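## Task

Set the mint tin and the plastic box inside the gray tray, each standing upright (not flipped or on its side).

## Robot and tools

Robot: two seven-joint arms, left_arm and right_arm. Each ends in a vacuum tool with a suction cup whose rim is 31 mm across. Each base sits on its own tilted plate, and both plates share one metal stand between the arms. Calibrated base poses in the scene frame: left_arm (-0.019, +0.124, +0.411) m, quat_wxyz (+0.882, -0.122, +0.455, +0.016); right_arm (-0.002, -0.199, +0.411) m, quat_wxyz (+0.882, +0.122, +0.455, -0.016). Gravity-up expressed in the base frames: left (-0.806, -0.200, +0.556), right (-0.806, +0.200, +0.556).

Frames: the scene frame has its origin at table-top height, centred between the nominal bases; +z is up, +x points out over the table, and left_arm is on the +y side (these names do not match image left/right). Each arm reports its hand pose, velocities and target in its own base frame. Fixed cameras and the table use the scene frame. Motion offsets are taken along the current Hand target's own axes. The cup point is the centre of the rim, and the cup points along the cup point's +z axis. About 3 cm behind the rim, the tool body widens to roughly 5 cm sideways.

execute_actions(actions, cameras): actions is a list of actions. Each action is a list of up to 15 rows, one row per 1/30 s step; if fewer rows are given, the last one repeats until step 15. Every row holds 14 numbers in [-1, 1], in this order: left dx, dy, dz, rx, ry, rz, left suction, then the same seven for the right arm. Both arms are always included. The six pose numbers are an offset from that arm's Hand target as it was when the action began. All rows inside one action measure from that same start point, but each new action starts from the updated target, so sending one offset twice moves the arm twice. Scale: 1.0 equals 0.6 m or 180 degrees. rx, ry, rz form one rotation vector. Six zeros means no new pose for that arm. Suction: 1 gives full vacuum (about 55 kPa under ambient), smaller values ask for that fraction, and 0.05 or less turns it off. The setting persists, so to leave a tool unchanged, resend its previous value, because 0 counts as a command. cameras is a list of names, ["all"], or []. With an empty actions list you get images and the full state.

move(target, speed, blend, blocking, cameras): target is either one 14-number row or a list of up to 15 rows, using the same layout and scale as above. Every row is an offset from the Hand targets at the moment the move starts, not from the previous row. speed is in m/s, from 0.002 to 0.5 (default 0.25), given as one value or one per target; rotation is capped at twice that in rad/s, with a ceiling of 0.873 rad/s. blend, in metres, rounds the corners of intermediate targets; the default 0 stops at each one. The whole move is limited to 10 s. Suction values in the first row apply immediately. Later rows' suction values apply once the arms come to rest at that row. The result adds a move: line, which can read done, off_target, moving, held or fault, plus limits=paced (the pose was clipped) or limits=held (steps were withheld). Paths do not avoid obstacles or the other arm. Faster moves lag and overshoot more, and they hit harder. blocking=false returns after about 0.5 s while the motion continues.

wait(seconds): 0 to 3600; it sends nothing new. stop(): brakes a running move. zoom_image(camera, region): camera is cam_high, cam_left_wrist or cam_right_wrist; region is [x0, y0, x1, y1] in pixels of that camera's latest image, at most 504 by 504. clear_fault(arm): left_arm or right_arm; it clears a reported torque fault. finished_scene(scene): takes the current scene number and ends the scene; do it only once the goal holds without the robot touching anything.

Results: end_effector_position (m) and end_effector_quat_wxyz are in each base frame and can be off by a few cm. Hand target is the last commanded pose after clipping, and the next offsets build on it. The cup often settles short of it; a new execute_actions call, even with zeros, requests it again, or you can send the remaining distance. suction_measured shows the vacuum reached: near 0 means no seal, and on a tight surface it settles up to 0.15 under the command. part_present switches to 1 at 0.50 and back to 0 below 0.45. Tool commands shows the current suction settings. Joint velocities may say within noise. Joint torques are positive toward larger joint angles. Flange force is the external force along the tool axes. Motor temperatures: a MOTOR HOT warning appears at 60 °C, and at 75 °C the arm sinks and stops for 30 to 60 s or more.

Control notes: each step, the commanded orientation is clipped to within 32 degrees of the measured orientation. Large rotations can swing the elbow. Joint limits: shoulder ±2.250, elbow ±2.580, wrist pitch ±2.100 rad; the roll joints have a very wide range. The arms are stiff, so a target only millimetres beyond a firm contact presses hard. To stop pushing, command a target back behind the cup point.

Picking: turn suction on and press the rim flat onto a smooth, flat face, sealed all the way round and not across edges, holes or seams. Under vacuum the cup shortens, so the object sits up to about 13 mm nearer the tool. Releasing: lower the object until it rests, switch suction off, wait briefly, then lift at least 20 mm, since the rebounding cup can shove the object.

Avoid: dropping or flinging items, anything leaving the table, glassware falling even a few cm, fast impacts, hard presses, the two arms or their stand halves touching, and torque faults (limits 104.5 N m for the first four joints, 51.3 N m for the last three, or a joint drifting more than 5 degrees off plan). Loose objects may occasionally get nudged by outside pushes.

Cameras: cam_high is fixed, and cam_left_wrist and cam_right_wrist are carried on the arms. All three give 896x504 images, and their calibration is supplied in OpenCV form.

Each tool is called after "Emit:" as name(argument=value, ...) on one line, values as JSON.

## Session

Emit:
execute_actions(actions=[])

Emit:
zoom_image(camera="cam_high", region=[200, 100, 700, 500])

Scene clock: 0.00 s.
left_arm: end_effector_position=(+0.1245, +0.2669, +0.0594) suction_measured=0.01 part_present=0 end_effector_quat_wxyz=(+0.200, +0.719, -0.242, +0.620) | right_arm: end_effector_position=(+0.5255, +0.1102, +0.2622) suction_measured=0.00 part_present=0 end_effector_quat_wxyz=(+0.351, +0.042, +0.926, -0.130)
Joint positions: left_arm=[-1.756 1.263 -0.125 1.754 -2.423 -1.593 -0.019] | right_arm=[-1.234 0.588 1.016 1.94 0.185 0.31 2.442]
Joint velocities: within noise
Joint torques (N m): no reading
Motor temperatures (°C): left_arm=[32 21 24 24 31 36 36] | right_arm=[24 19 27 25 29 31 37]
Flange force (N): no reading
Hand target: left_arm +0.1245, +0.2669, +0.0594; +0.200, +0.719, -0.242, +0.620 | right_arm +0.5255, +0.1102, +0.2622; +0.351, +0.042, +0.926, -0.130
Tool commands: left_gripper/suction=+0.0 right_gripper/suction=+0.0
camera_calibration:
cam_left_wrist: T_world_to_cam=[[0.13087, -0.11701, 0.98447, -0.03994], [-0.61401, -0.7892, -0.01218, 0.34126], [0.77837, -0.60288, -0.17513, 0.188]] pos_world=[0.06843, 0.37799, 0.0764]
cam_right_wrist: T_world_to_cam=[[-0.75874, -0.03905, -0.65023, 0.57036], [0.13753, 0.9661, -0.2185, -0.06728], [0.63671, -0.25521, -0.72764, 0.00034]] pos_world=[0.44178, 0.08736, 0.35641]

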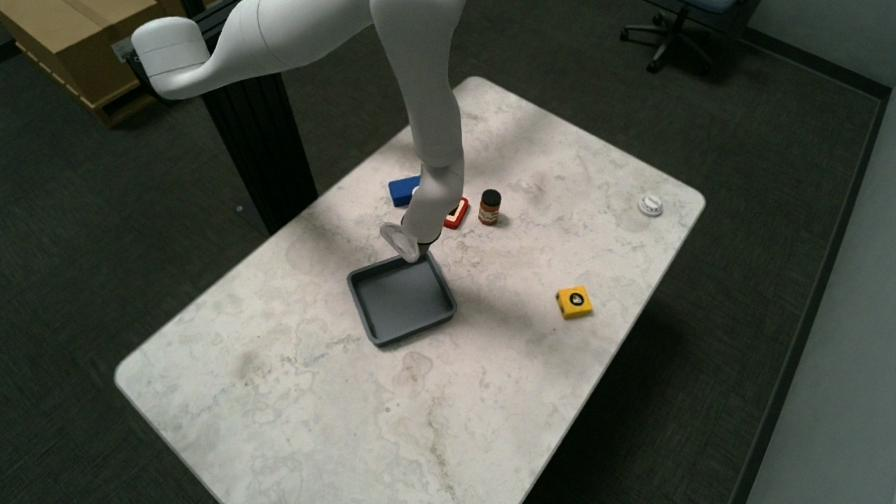

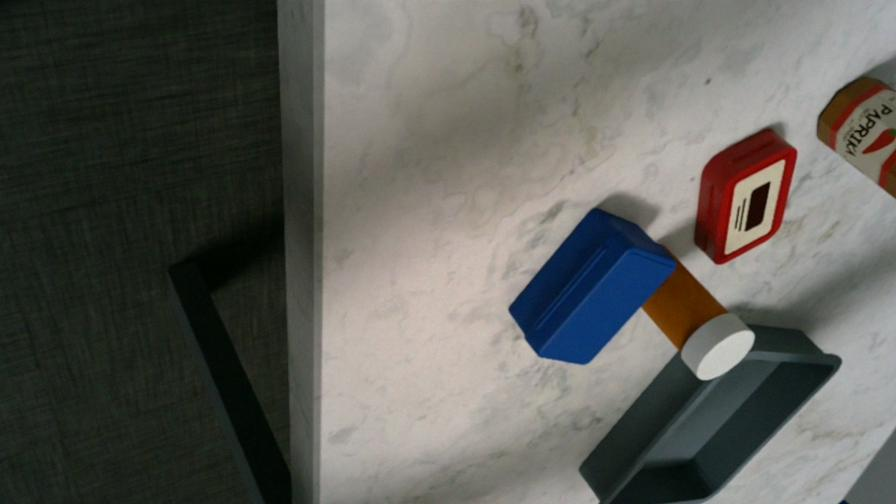

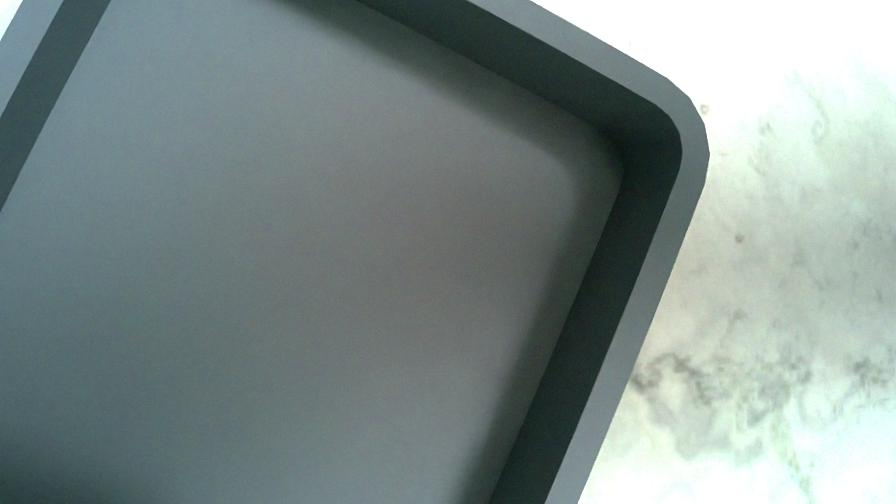

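Scaled by 1.008 from the camera's image (finer frame: 1280x720).

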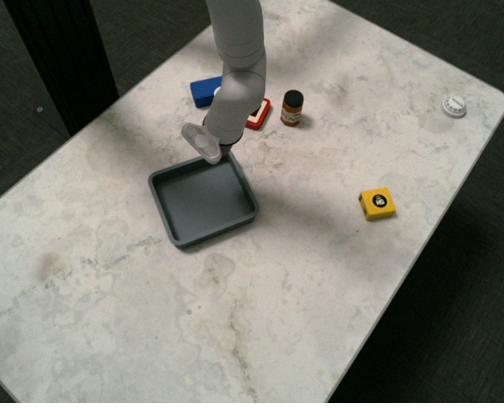

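Emit:
move(target=[[0.301,0.095,0.3633,0.2335,-0.1758,0,0,0.2172,-0.693,-0.1615,0,0,0,0],[0.4078,0.2425,0.684,0.2335,-0.1758,0,0,0.2172,-0.693,-0.1615,0,0,0,0]], speed=[0.4,0.4], blend=[0.03,0], cameras=["cam_left_wrist","cam_high"])

Scene clock: 17.77 s.
left_arm: end_effector_position=(+0.3917, -0.1158, +0.2372) suction_measured=0.01 part_present=0 end_effector_quat_wxyz=(-0.140, +0.881, -0.051, +0.450) | right_arm: end_effector_position=(+0.2953, -0.2656, +0.3333) suction_measured=0.00 part_present=0 end_effector_quat_wxyz=(+0.351, +0.042, +0.926, -0.130)
Joint positions: left_arm=[1.327 0.4 -0.798 2.452 1.039 -0.515 -0.581] | right_arm=[-3.651 0.317 4.307 2.215 0.161 0.317 3.666]
Joint torques (N m): left_arm=[7.34 -3.39 2.1 0.19 0.08 -0.18 0.09] | right_arm=[5.22 6.62 0.63 -2.04 0.19 0.23 0.22]
Flange force (N): no reading
Hand target: left_arm +0.3917, -0.1158, +0.2372; -0.140, +0.881, -0.051, +0.450 | right_arm +0.2953, -0.2656, +0.3333; +0.351, +0.042, +0.926, -0.130
Off the commanded pose: left_arm 0.000 m, 0 deg | right_arm 0.000 m, 0 deg.
move: done; limits=paced
cam_left_wrist: T_world_to_cam=[[0.60928, -0.2143, 0.76345, -0.44097], [0.01626, -0.95921, -0.28222, 0.00301], [0.79279, 0.18436, -0.58095, -0.03775]] pos_world=[0.29855, -0.08465, 0.31557]
Images, in order (width x height): cam_high 896x504, cam_left_wrist 896x504.

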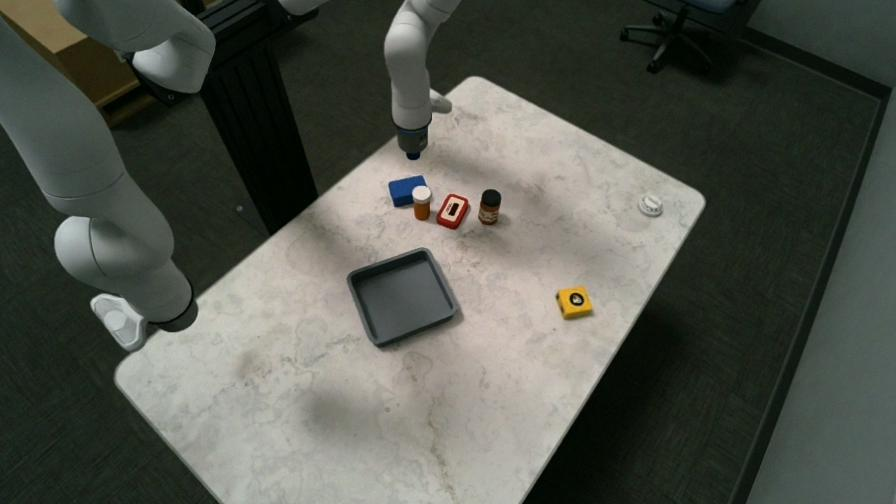

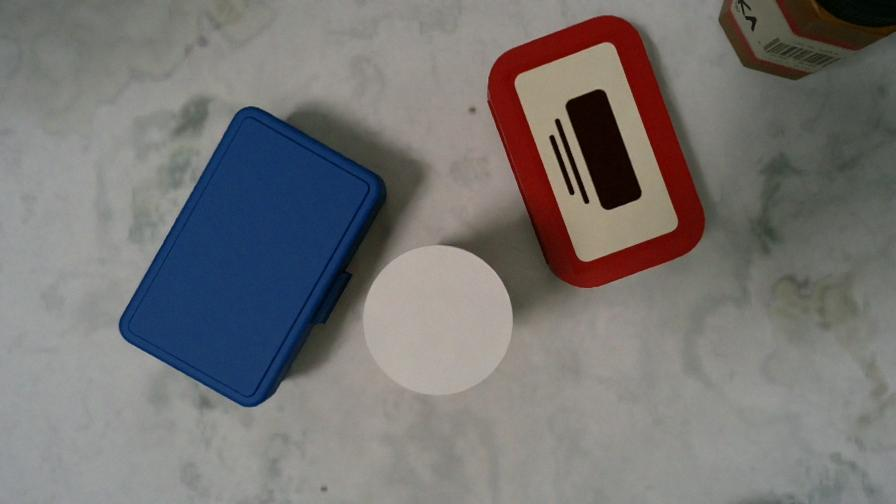

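Emit:
zoom_image(camera="cam_high", region=[380, 165, 510, 235])

Emit:
zoom_image(camera="cam_high", region=[330, 230, 480, 360])

Scaled by 3.877 from the camera's image (finer frame: 1280x720).

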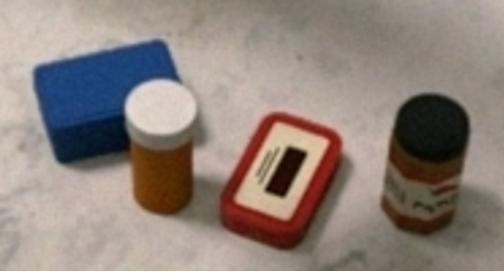

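Scaled by 3.360 from the camera's image (finer frame: 1280x720).

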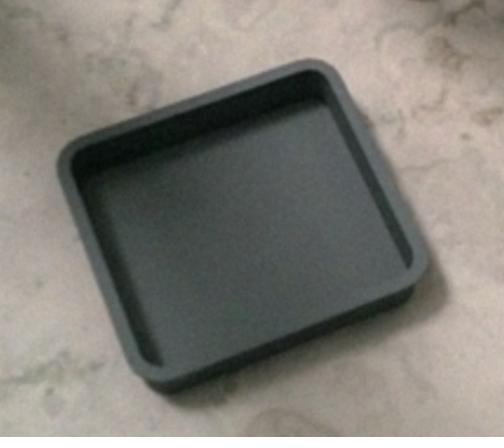

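Emit:
move(target=[[0.0823,-0.1482,0.3167,0,0,0,1,0,0,0,0,0,0,0],[0.0823,-0.1482,0.3825,0,0,0,1,0,0,0,0,0,0,0],[0.0823,-0.1482,0.3600,0,0,0,1,0,0,0,0,0,0,0],[0.0823,-0.1482,0.1667,0,0,0,1,0,0,0,0,0,0,0]], speed=[0.35,0.05,0.03,0.3], blend=[0.008,0,0.004,0])

Scene clock: 38.93 s.
left_arm: end_effector_position=(+0.4983, -0.0214, +0.2460) suction_measured=0.98 part_present=1 end_effector_quat_wxyz=(-0.140, +0.881, -0.051, +0.450) | right_arm: end_effector_position=(+0.2953, -0.2656, +0.3333) suction_measured=0.00 part_present=0 end_effector_quat_wxyz=(+0.351, +0.042, +0.926, -0.130)
Joint positions: left_arm=[0.696 0.408 -0.646 2.31 0.317 -0.434 -0.26] | right_arm=[-3.651 0.317 4.307 2.215 0.161 0.317 3.666]
Joint torques (N m): left_arm=[5.82 -9.55 0.95 1.32 0.02 -0.18 0.14] | right_arm=[5.23 6.55 0.71 -2.01 0.21 0.23 0.17]
Flange force (N): left_arm=[-5.1 -4.7 -0.1] | right_arm=no reading
Hand target: left_arm +0.4983, -0.0214, +0.2459; -0.140, +0.881, -0.051, +0.450 | right_arm +0.2953, -0.2656, +0.3333; +0.351, +0.042, +0.926, -0.130
Off the commanded pose: left_arm 0.000 m, 0 deg | right_arm 0.000 m, 0 deg.
move: done

Emit:
move(target=[[0.0820,0.4262,0,0,0,0.2244,1,0,0,0,0,0,0,0],[0.0820,0.4262,0.1667,0,0,0.2244,1,0,0,0,0,0,0,0],[0.0820,0.4262,0.2167,0,0,0.2244,1,0,0,0,0,0,0,0]], speed=[0.4,0.3,0.05], blend=[0.03,0.008,0], cameras=["cam_left_wrist","cam_high"])

Scene clock: 43.93 s.
left_arm: end_effector_position=(+0.6413, -0.2504, +0.1372) suction_measured=0.98 part_present=1 end_effector_quat_wxyz=(-0.286, +0.809, -0.352, +0.374) | right_arm: end_effector_position=(+0.2953, -0.2656, +0.3333) suction_measured=0.00 part_present=0 end_effector_quat_wxyz=(+0.351, +0.042, +0.926, -0.130)
Joint positions: left_arm=[1.138 1.167 -1.032 1.577 0.822 0.101 -0.757] | right_arm=[-3.651 0.317 4.307 2.215 0.161 0.317 3.666]
Joint torques (N m): left_arm=[15.04 -9.85 -0.29 -2.01 0.11 -0.15 0.1] | right_arm=[5.22 6.57 0.65 -2.05 0.17 0.23 0.2]
Flange force (N): left_arm=[-8.0 -3.7 -0.1] | right_arm=no reading
Hand target: left_arm +0.6413, -0.2504, +0.1372; -0.286, +0.809, -0.352, +0.374 | right_arm +0.2953, -0.2656, +0.3333; +0.351, +0.042, +0.926, -0.130
Off the commanded pose: left_arm 0.000 m, 0 deg | right_arm 0.000 m, 0 deg.
move: done
cam_left_wrist: T_world_to_cam=[[0.49025, -0.78078, 0.38735, -0.55944], [-0.37435, -0.58997, -0.7154, 0.24393], [0.78709, 0.20572, -0.58152, -0.25986]] pos_world=[0.57012, -0.23943, 0.24009]
Images, in order (width x height): cam_high 896x504, cam_left_wrist 896x504.

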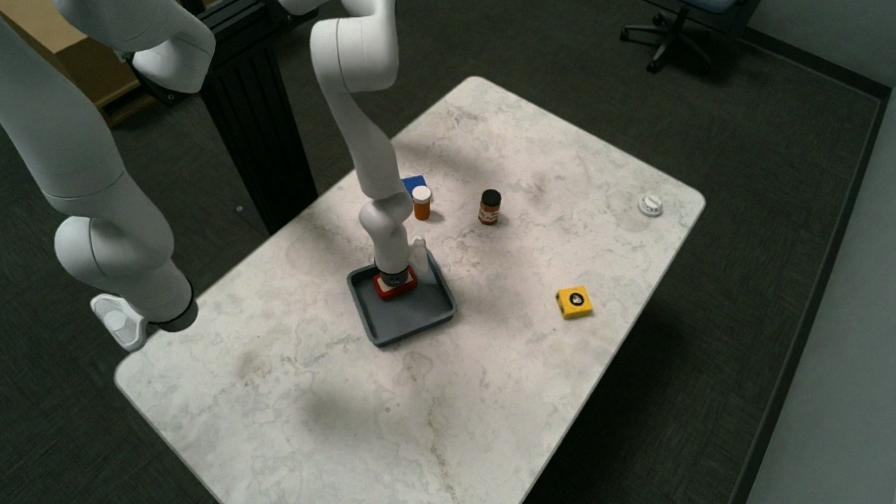

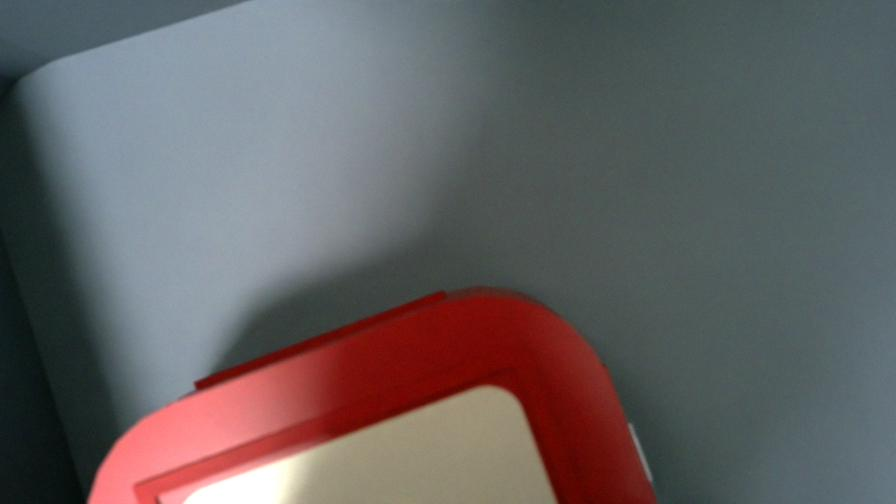

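Emit:
move(target=[0,0,0.0042,0,0,0,1,0,0,0,0,0,0,0], speed=0.05)

Scene clock: 45.07 s.
left_arm: end_effector_position=(+0.6433, -0.2499, +0.1358) suction_measured=0.98 part_present=1 end_effector_quat_wxyz=(-0.286, +0.809, -0.352, +0.374) | right_arm: end_effector_position=(+0.2953, -0.2656, +0.3333) suction_measured=0.00 part_present=0 end_effector_quat_wxyz=(+0.351, +0.042, +0.926, -0.130)
Joint positions: left_arm=[1.132 1.169 -1.029 1.572 0.822 0.099 -0.757] | right_arm=[-3.651 0.317 4.307 2.215 0.161 0.317 3.666]
Joint torques (N m): left_arm=[15.13 -9.88 -0.2 -2 0.09 -0.2 0.11] | right_arm=[5.25 6.57 0.77 -2.02 0.13 0.22 0.19]
Flange force (N): left_arm=[-7.6 -3.7 -0.1] | right_arm=no reading
Hand target: left_arm +0.6433, -0.2499, +0.1358; -0.286, +0.809, -0.352, +0.374 | right_arm +0.2953, -0.2656, +0.3333; +0.351, +0.042, +0.926, -0.130
Off the commanded pose: left_arm 0.000 m, 0 deg | right_arm 0.000 m, 0 deg.
move: done

Emit:
move(target=[0,0,0.0033,0,0,0,1,0,0,0,0,0,0,0], speed=0.05, cameras=["cam_left_wrist"])

Scene clock: 46.50 s.
left_arm: end_effector_position=(+0.6449, -0.2495, +0.1347) suction_measured=0.98 part_present=1 end_effector_quat_wxyz=(-0.286, +0.809, -0.352, +0.374) | right_arm: end_effector_position=(+0.2953, -0.2656, +0.3333) suction_measured=0.00 part_present=0 end_effector_quat_wxyz=(+0.351, +0.042, +0.926, -0.130)
Joint positions: left_arm=[1.128 1.172 -1.027 1.568 0.823 0.099 -0.758] | right_arm=[-3.651 0.317 4.307 2.215 0.161 0.317 3.666]
Joint torques (N m): left_arm=[15.11 -9.92 -0.21 -2.05 0.08 -0.14 0.11] | right_arm=[5.2 6.5 0.75 -1.96 0.15 0.23 0.23]
Flange force (N): left_arm=[-8.1 -3.7 -0.3] | right_arm=no reading
Hand target: left_arm +0.6449, -0.2495, +0.1347; -0.286, +0.809, -0.352, +0.374 | right_arm +0.2953, -0.2656, +0.3333; +0.351, +0.042, +0.926, -0.130
Off the commanded pose: left_arm 0.000 m, 0 deg | right_arm 0.000 m, 0 deg.
move: done
cam_left_wrist: T_world_to_cam=[[0.49032, -0.78076, 0.3873, -0.55956], [-0.37431, -0.58996, -0.71543, 0.244], [0.78707, 0.20582, -0.58151, -0.26431]] pos_world=[0.57372, -0.23853, 0.23759]

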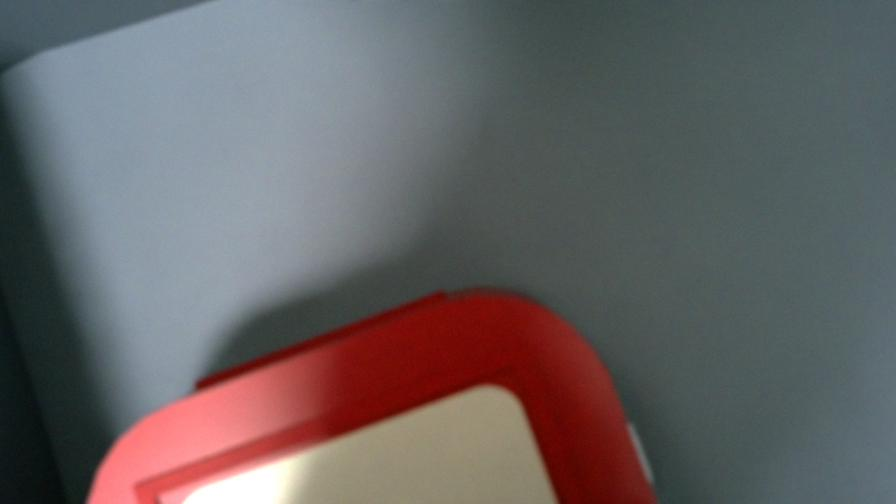

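Emit:
move(target=[0,0,0.0037,0,0,0,1,0,0,0,0,0,0,0], speed=0.05)

Scene clock: 47.60 s.
left_arm: end_effector_position=(+0.6467, -0.2491, +0.1334) suction_measured=0.98 part_present=1 end_effector_quat_wxyz=(-0.286, +0.809, -0.352, +0.374) | right_arm: end_effector_position=(+0.2953, -0.2656, +0.3333) suction_measured=0.00 part_present=0 end_effector_quat_wxyz=(+0.351, +0.042, +0.926, -0.130)
Joint positions: left_arm=[1.123 1.174 -1.024 1.563 0.823 0.098 -0.758] | right_arm=[-3.651 0.317 4.307 2.215 0.161 0.317 3.666]
Joint torques (N m): left_arm=[15.11 -9.99 -0.25 -2.07 0.09 -0.17 0.13] | right_arm=[5.17 6.59 0.65 -1.96 0.17 0.2 0.22]
Flange force (N): left_arm=[-8.2 -3.7 -0.3] | right_arm=no reading
Hand target: left_arm +0.6467, -0.2491, +0.1334; -0.286, +0.809, -0.352, +0.374 | right_arm +0.2953, -0.2656, +0.3333; +0.351, +0.042, +0.926, -0.130
Off the commanded pose: left_arm 0.000 m, 0 deg | right_arm 0.000 m, 0 deg.
move: done

Emit:
move(target=[0,0,0.0033,0,0,0,1,0,0,0,0,0,0,0], speed=0.05)

Scene clock: 48.73 s.
left_arm: end_effector_position=(+0.6483, -0.2487, +0.1324) suction_measured=0.98 part_present=1 end_effector_quat_wxyz=(-0.286, +0.809, -0.352, +0.374) | right_arm: end_effector_position=(+0.2953, -0.2656, +0.3333) suction_measured=0.00 part_present=0 end_effector_quat_wxyz=(+0.351, +0.042, +0.926, -0.130)
Joint positions: left_arm=[1.118 1.177 -1.022 1.559 0.823 0.097 -0.758] | right_arm=[-3.651 0.317 4.307 2.215 0.161 0.317 3.666]
Joint torques (N m): left_arm=[13.61 -8.76 -0.09 -2.98 0.13 -0.49 0.13] | right_arm=[5.19 6.58 0.66 -2.03 0.18 0.22 0.21]
Flange force (N): left_arm=[-9.9 -3.9 -7.4] | right_arm=no reading
Hand target: left_arm +0.6483, -0.2487, +0.1323; -0.286, +0.809, -0.352, +0.374 | right_arm +0.2953, -0.2656, +0.3333; +0.351, +0.042, +0.926, -0.130
Off the commanded pose: left_arm 0.000 m, 0 deg | right_arm 0.000 m, 0 deg.
move: done

Emit:
execute_actions(actions=[[[0,0,0,0,0,0,0,0,0,0,0,0,0,0]]])

Scene clock: 50.70 s.
left_arm: end_effector_position=(+0.6483, -0.2487, +0.1324) suction_measured=0.01 part_present=0 end_effector_quat_wxyz=(-0.286, +0.809, -0.352, +0.374) | right_arm: end_effector_position=(+0.2953, -0.2656, +0.3333) suction_measured=0.00 part_present=0 end_effector_quat_wxyz=(+0.351, +0.042, +0.926, -0.130)
Joint positions: left_arm=[1.118 1.177 -1.022 1.559 0.823 0.097 -0.758] | right_arm=[-3.651 0.317 4.307 2.215 0.161 0.317 3.666]
Joint torques (N m): left_arm=[11.15 -6.78 0.04 -3.03 0.12 -0.58 0.09] | right_arm=[5.15 6.59 0.69 -1.99 0.19 0.19 0.24]
Hand target: left_arm +0.6483, -0.2487, +0.1324; -0.286, +0.809, -0.352, +0.374 | right_arm +0.2953, -0.2656, +0.3333; +0.351, +0.042, +0.926, -0.130
Off the commanded pose: left_arm 0.000 m, 0 deg | right_arm 0.000 m, 0 deg.

Emit:
move(target=[[0,0,-0.0472,0,0,0,0,0,0,0,0,0,0,0],[0,0,-0.2138,0,0,0,0,0,0,0,0,0,0,0],[-0.4610,-0.0642,-0.2138,0,0,0,0,0,0,0,0,0,0,0],[-0.4610,-0.0642,-0.1055,0,0,0,1,0,0,0,0,0,0,0],[-0.4610,-0.0642,-0.0472,0,0,0,1,0,0,0,0,0,0,0],[-0.4610,-0.0642,-0.0722,0,0,0,1,0,0,0,0,0,0,0],[-0.4610,-0.0642,-0.2305,0,0,0,1,0,0,0,0,0,0,0]], speed=[0.1,0.35,0.4,0.3,0.05,0.03,0.3], blend=[0.006,0.03,0.03,0.008,0,0.004,0], cameras=["cam_left_wrist","cam_high"])

Scene clock: 61.80 s.
left_arm: end_effector_position=(+0.4206, -0.0373, +0.1258) suction_measured=0.98 part_present=1 end_effector_quat_wxyz=(-0.290, +0.814, -0.349, +0.363) | right_arm: end_effector_position=(+0.2953, -0.2656, +0.3333) suction_measured=0.00 part_present=0 end_effector_quat_wxyz=(+0.351, +0.042, +0.926, -0.130)
Joint positions: left_arm=[0.844 0.856 -0.695 2.58 0.177 -0.919 -0.424] | right_arm=[-3.651 0.317 4.307 2.215 0.161 0.317 3.666]
Joint torques (N m): left_arm=[8.3 -7.39 0.73 4.11 0.13 -0.11 0.09] | right_arm=[5.29 6.54 0.7 -2.01 0.23 0.19 0.21]
Flange force (N): left_arm=[-5.4 -3.7 -1.9] | right_arm=no reading
Hand target: left_arm +0.4197, -0.0370, +0.1258; -0.286, +0.809, -0.352, +0.374 | right_arm +0.2953, -0.2656, +0.3333; +0.351, +0.042, +0.926, -0.130
Off the commanded pose: left_arm 0.001 m, 1 deg | right_arm 0.000 m, 0 deg.
joint sent to its limit (left arm) — joint 4 (elbow), upper limit, where the elbow is as bent as it goes. The joint targets still meet the commanded pose.
move: done; blend cut to 0 m at target 4
cam_left_wrist: T_world_to_cam=[[0.50964, -0.77534, 0.37299, -0.28664], [-0.37563, -0.59052, -0.71427, 0.27923], [0.77406, 0.22391, -0.5922, -0.12911]] pos_world=[0.35091, -0.02844, 0.2299]
Images, in order (width x height): cam_high 896x504, cam_left_wrist 896x504.

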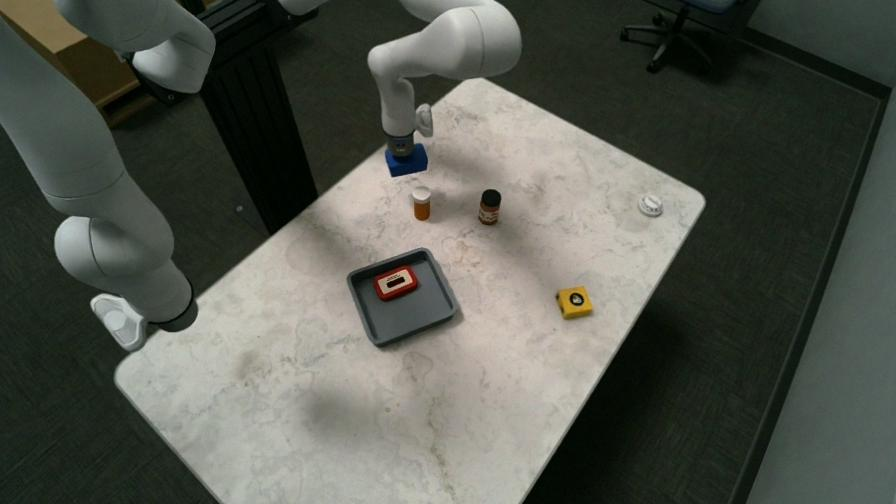

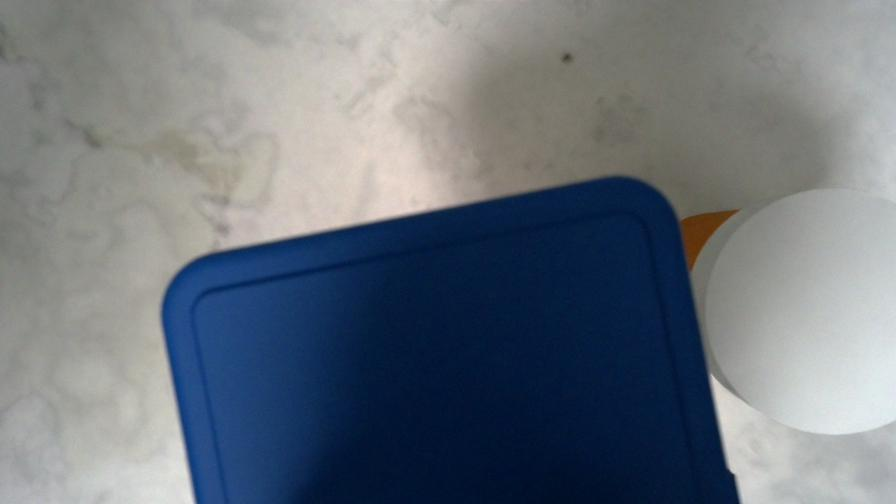

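Emit:
move(target=[[0.5687,0.0433,0,0,0,-0.0561,1,0,0,0,0,0,0,0],[0.5687,0.0433,0.1467,0,0,-0.0561,1,0,0,0,0,0,0,0],[0.5687,0.0433,0.1858,0,0,-0.0561,1,0,0,0,0,0,0,0]], speed=[0.4,0.3,0.06], blend=[0.03,0.008,0])

Emit:
move(target=[0,0,0.0037,0,0,0,1,0,0,0,0,0,0,0], speed=0.05)

Scene clock: 68.33 s.
left_arm: end_effector_position=(+0.6617, -0.2973, +0.1825) suction_measured=0.98 part_present=1 end_effector_quat_wxyz=(-0.252, +0.837, -0.279, +0.398) | right_arm: end_effector_position=(+0.2953, -0.2656, +0.3333) suction_measured=0.00 part_present=0 end_effector_quat_wxyz=(+0.351, +0.042, +0.926, -0.130)
Joint positions: left_arm=[1.19 1.238 -1.244 1.381 0.815 0.379 -0.468] | right_arm=[-3.651 0.317 4.307 2.215 0.161 0.317 3.666]
Joint torques (N m): left_arm=[16.3 -10.39 -1.67 -3.59 0.08 -0.16 0.13] | right_arm=[5.15 6.66 0.68 -1.95 0.16 0.19 0.23]
Flange force (N): left_arm=[-6.7 -4.2 -0.5] | right_arm=no reading
Hand target: left_arm +0.6617, -0.2973, +0.1824; -0.252, +0.837, -0.279, +0.398 | right_arm +0.2953, -0.2656, +0.3333; +0.351, +0.042, +0.926, -0.130
Off the commanded pose: left_arm 0.000 m, 0 deg | right_arm 0.000 m, 0 deg.
move: done

Scene clock: 68.83 s.
left_arm: end_effector_position=(+0.6635, -0.2969, +0.1812) suction_measured=0.98 part_present=1 end_effector_quat_wxyz=(-0.252, +0.837, -0.279, +0.398) | right_arm: end_effector_position=(+0.2953, -0.2656, +0.3333) suction_measured=0.00 part_present=0 end_effector_quat_wxyz=(+0.351, +0.042, +0.926, -0.130)
Joint positions: left_arm=[1.186 1.241 -1.242 1.377 0.816 0.378 -0.468] | right_arm=[-3.651 0.317 4.307 2.215 0.161 0.317 3.666]
Joint torques (N m): left_arm=[16.21 -10.35 -1.72 -3.34 0.07 -0.14 0.13] | right_arm=[5.17 6.56 0.68 -1.97 0.17 0.24 0.21]
Flange force (N): left_arm=[-6.1 -4.1 -0.3] | right_arm=no reading
Hand target: left_arm +0.6635, -0.2969, +0.1812; -0.252, +0.837, -0.279, +0.398 | right_arm +0.2953, -0.2656, +0.3333; +0.351, +0.042, +0.926, -0.130
Off the commanded pose: left_arm 0.000 m, 0 deg | right_arm 0.000 m, 0 deg.
move: done

Emit:
move(target=[0,0,0.0033,0,0,0,1,0,0,0,0,0,0,0], speed=0.05)

Scene clock: 69.90 s.
left_arm: end_effector_position=(+0.6651, -0.2965, +0.1801) suction_measured=0.98 part_present=1 end_effector_quat_wxyz=(-0.252, +0.837, -0.279, +0.398) | right_arm: end_effector_position=(+0.2953, -0.2656, +0.3333) suction_measured=0.00 part_present=0 end_effector_quat_wxyz=(+0.351, +0.042, +0.926, -0.130)
Joint positions: left_arm=[1.182 1.243 -1.241 1.373 0.817 0.377 -0.468] | right_arm=[-3.651 0.317 4.307 2.215 0.161 0.317 3.666]
Joint torques (N m): left_arm=[16.25 -10.36 -1.67 -3.39 0.1 -0.13 0.13] | right_arm=[5.29 6.61 0.68 -1.94 0.2 0.25 0.17]
Flange force (N): left_arm=[-6.2 -4.2 -0.4] | right_arm=no reading
Hand target: left_arm +0.6651, -0.2965, +0.1801; -0.252, +0.837, -0.279, +0.398 | right_arm +0.2953, -0.2656, +0.3333; +0.351, +0.042, +0.926, -0.130
Off the commanded pose: left_arm 0.000 m, 0 deg | right_arm 0.000 m, 0 deg.
move: done

Emit:
move(target=[0,0,0.0035,0,0,0,1,0,0,0,0,0,0,0], speed=0.05)

Scene clock: 70.87 s.
left_arm: end_effector_position=(+0.6667, -0.2961, +0.1790) suction_measured=0.98 part_present=1 end_effector_quat_wxyz=(-0.252, +0.837, -0.279, +0.398) | right_arm: end_effector_position=(+0.2953, -0.2656, +0.3333) suction_measured=0.00 part_present=0 end_effector_quat_wxyz=(+0.351, +0.042, +0.926, -0.130)
Joint positions: left_arm=[1.177 1.245 -1.239 1.369 0.818 0.377 -0.468] | right_arm=[-3.651 0.317 4.307 2.215 0.161 0.317 3.666]
Joint torques (N m): left_arm=[6.94 -3.49 0.04 -4.09 0.42 -1.38 0.12] | right_arm=[5.24 6.55 0.66 -1.87 0.21 0.21 0.2]
Flange force (N): left_arm=[-11.7 -5.1 -31.2] | right_arm=no reading
Hand target: left_arm +0.6668, -0.2961, +0.1790; -0.252, +0.837, -0.279, +0.398 | right_arm +0.2953, -0.2656, +0.3333; +0.351, +0.042, +0.926, -0.130
Off the commanded pose: left_arm 0.000 m, 0 deg | right_arm 0.000 m, 0 deg.
move: done

Emit:
execute_actions(actions=[[[0,0,-0.0013,0,0,0,0,0,0,0,0,0,0,0]]])

Emit:
move(target=[[0,0,-0.05,0,0,0,0,0,0,0,0,0,0,0],[0,0,-0.22,0,0,0,0,0,0,0,0,0,0,0]], speed=[0.1,0.35], blend=[0.008,0], cameras=["cam_left_wrist","cam_high"])

Scene clock: 72.37 s.
left_arm: end_effector_position=(+0.6661, -0.2962, +0.1794) suction_measured=0.01 part_present=0 end_effector_quat_wxyz=(-0.252, +0.837, -0.279, +0.398) | right_arm: end_effector_position=(+0.2953, -0.2656, +0.3333) suction_measured=0.00 part_present=0 end_effector_quat_wxyz=(+0.351, +0.042, +0.926, -0.130)
Joint positions: left_arm=[1.179 1.245 -1.239 1.37 0.818 0.377 -0.468] | right_arm=[-3.651 0.317 4.307 2.215 0.161 0.317 3.666]
Joint torques (N m): left_arm=[9.84 -5.11 0.01 -1.69 0.11 0.15 0.1] | right_arm=[5.16 6.61 0.7 -2.12 0.16 0.21 0.23]
Hand target: left_arm +0.6661, -0.2962, +0.1794; -0.252, +0.837, -0.279, +0.398 | right_arm +0.2953, -0.2656, +0.3333; +0.351, +0.042, +0.926, -0.130
Off the commanded pose: left_arm 0.000 m, 0 deg | right_arm 0.000 m, 0 deg.

Scene clock: 73.53 s.
left_arm: end_effector_position=(+0.5597, -0.3226, +0.2528) suction_measured=0.01 part_present=0 end_effector_quat_wxyz=(-0.252, +0.837, -0.279, +0.398) | right_arm: end_effector_position=(+0.2953, -0.2656, +0.3333) suction_measured=0.00 part_present=0 end_effector_quat_wxyz=(+0.351, +0.042, +0.926, -0.130)
Joint positions: left_arm=[1.467 1.129 -1.403 1.563 0.726 0.486 -0.41] | right_arm=[-3.651 0.317 4.307 2.215 0.161 0.317 3.666]
Joint torques (N m): left_arm=[15.66 -7.73 -1.99 -3.91 0.07 -0.07 0.11] | right_arm=[5.21 6.64 0.63 -2.01 0.17 0.2 0.19]
Flange force (N): left_arm=[-5.0 -3.8 1.3] | right_arm=no reading
Hand target: left_arm +0.5597, -0.3226, +0.2528; -0.252, +0.837, -0.279, +0.398 | right_arm +0.2953, -0.2656, +0.3333; +0.351, +0.042, +0.926, -0.130
Off the commanded pose: left_arm 0.000 m, 0 deg | right_arm 0.000 m, 0 deg.
move: done
cam_left_wrist: T_world_to_cam=[[0.54563, -0.66596, 0.50871, -0.64521], [-0.28617, -0.71861, -0.63381, 0.14206], [0.78765, 0.20025, -0.58267, -0.1154]] pos_world=[0.48359, -0.3045, 0.35102]
Images, in order (width x height): cam_high 896x504, cam_left_wrist 896x504.

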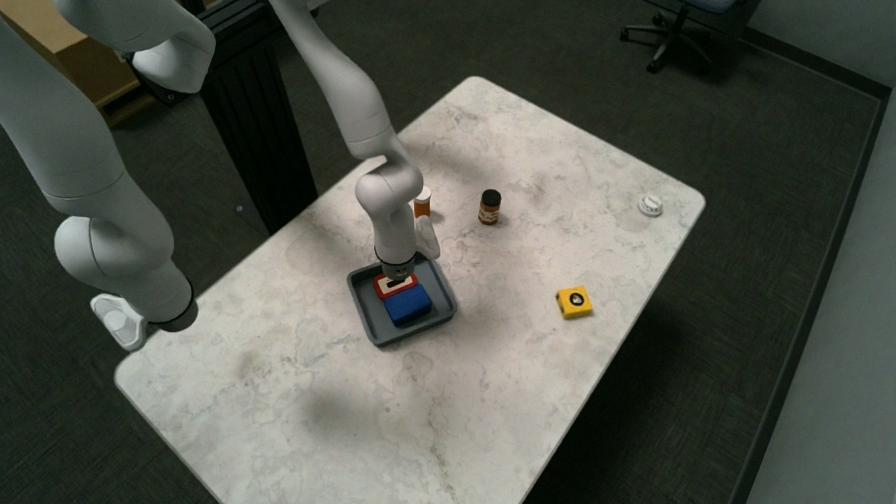

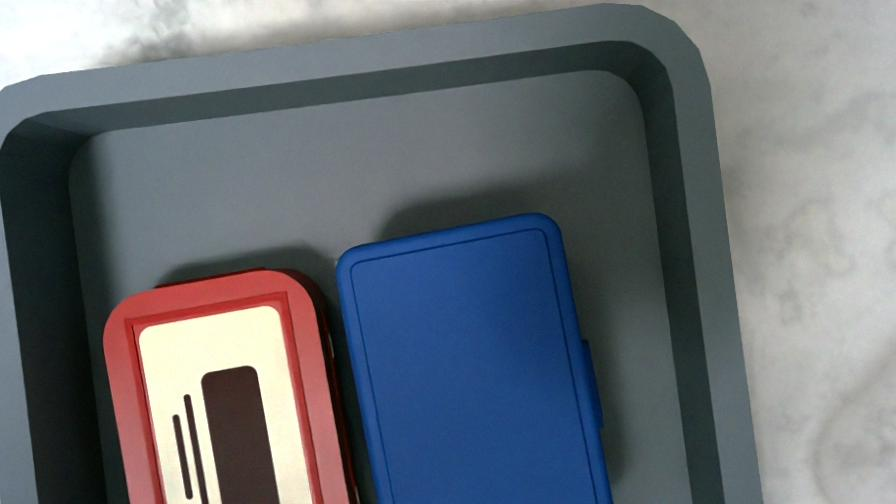

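Emit:
finished_scene(scene=2)

The scene is finished: the task was done.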